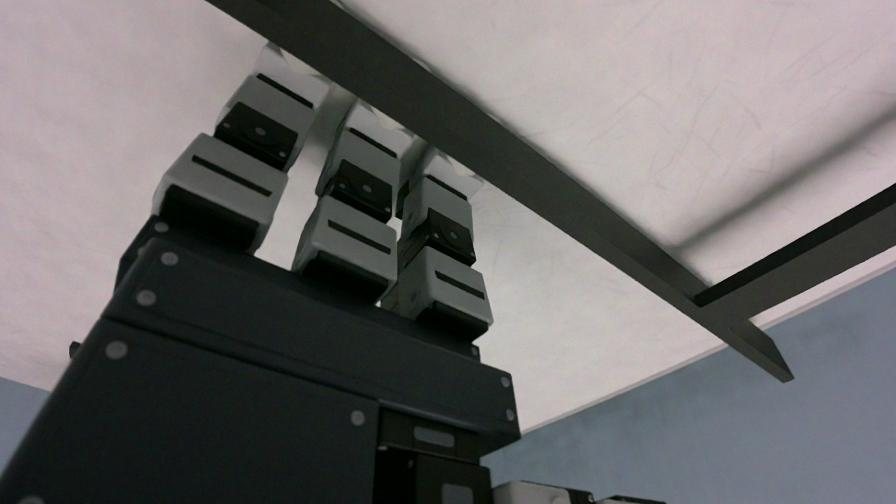

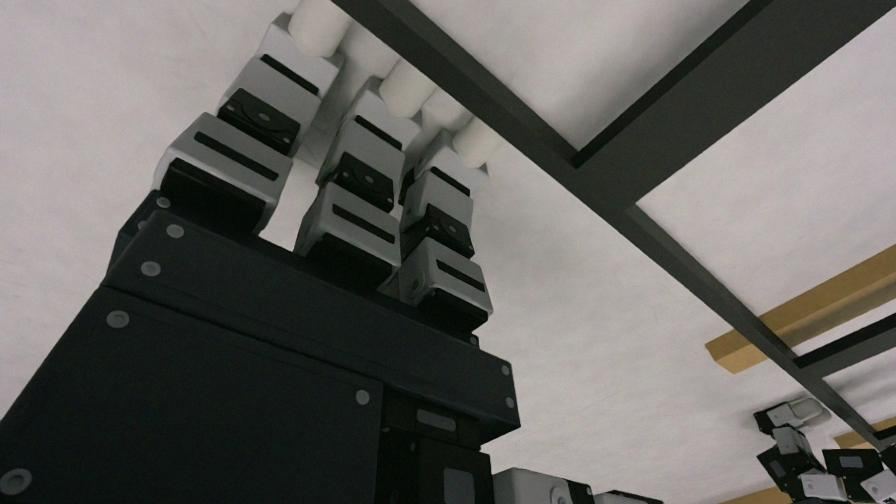

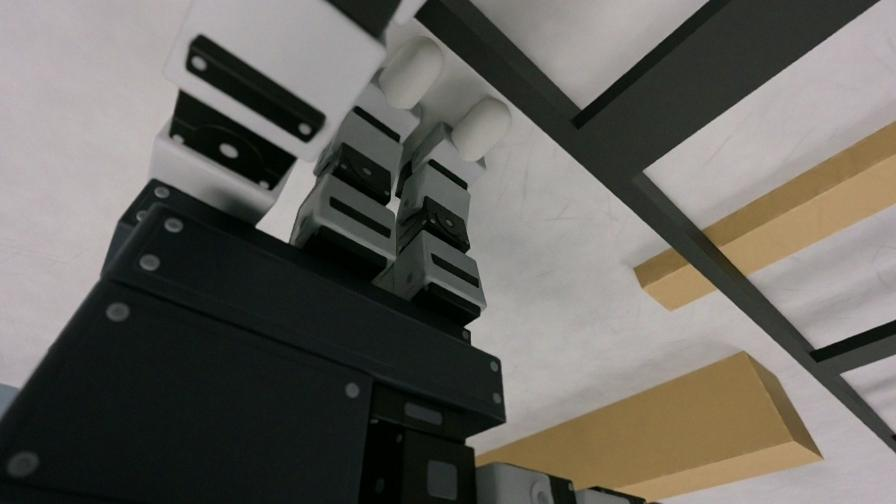

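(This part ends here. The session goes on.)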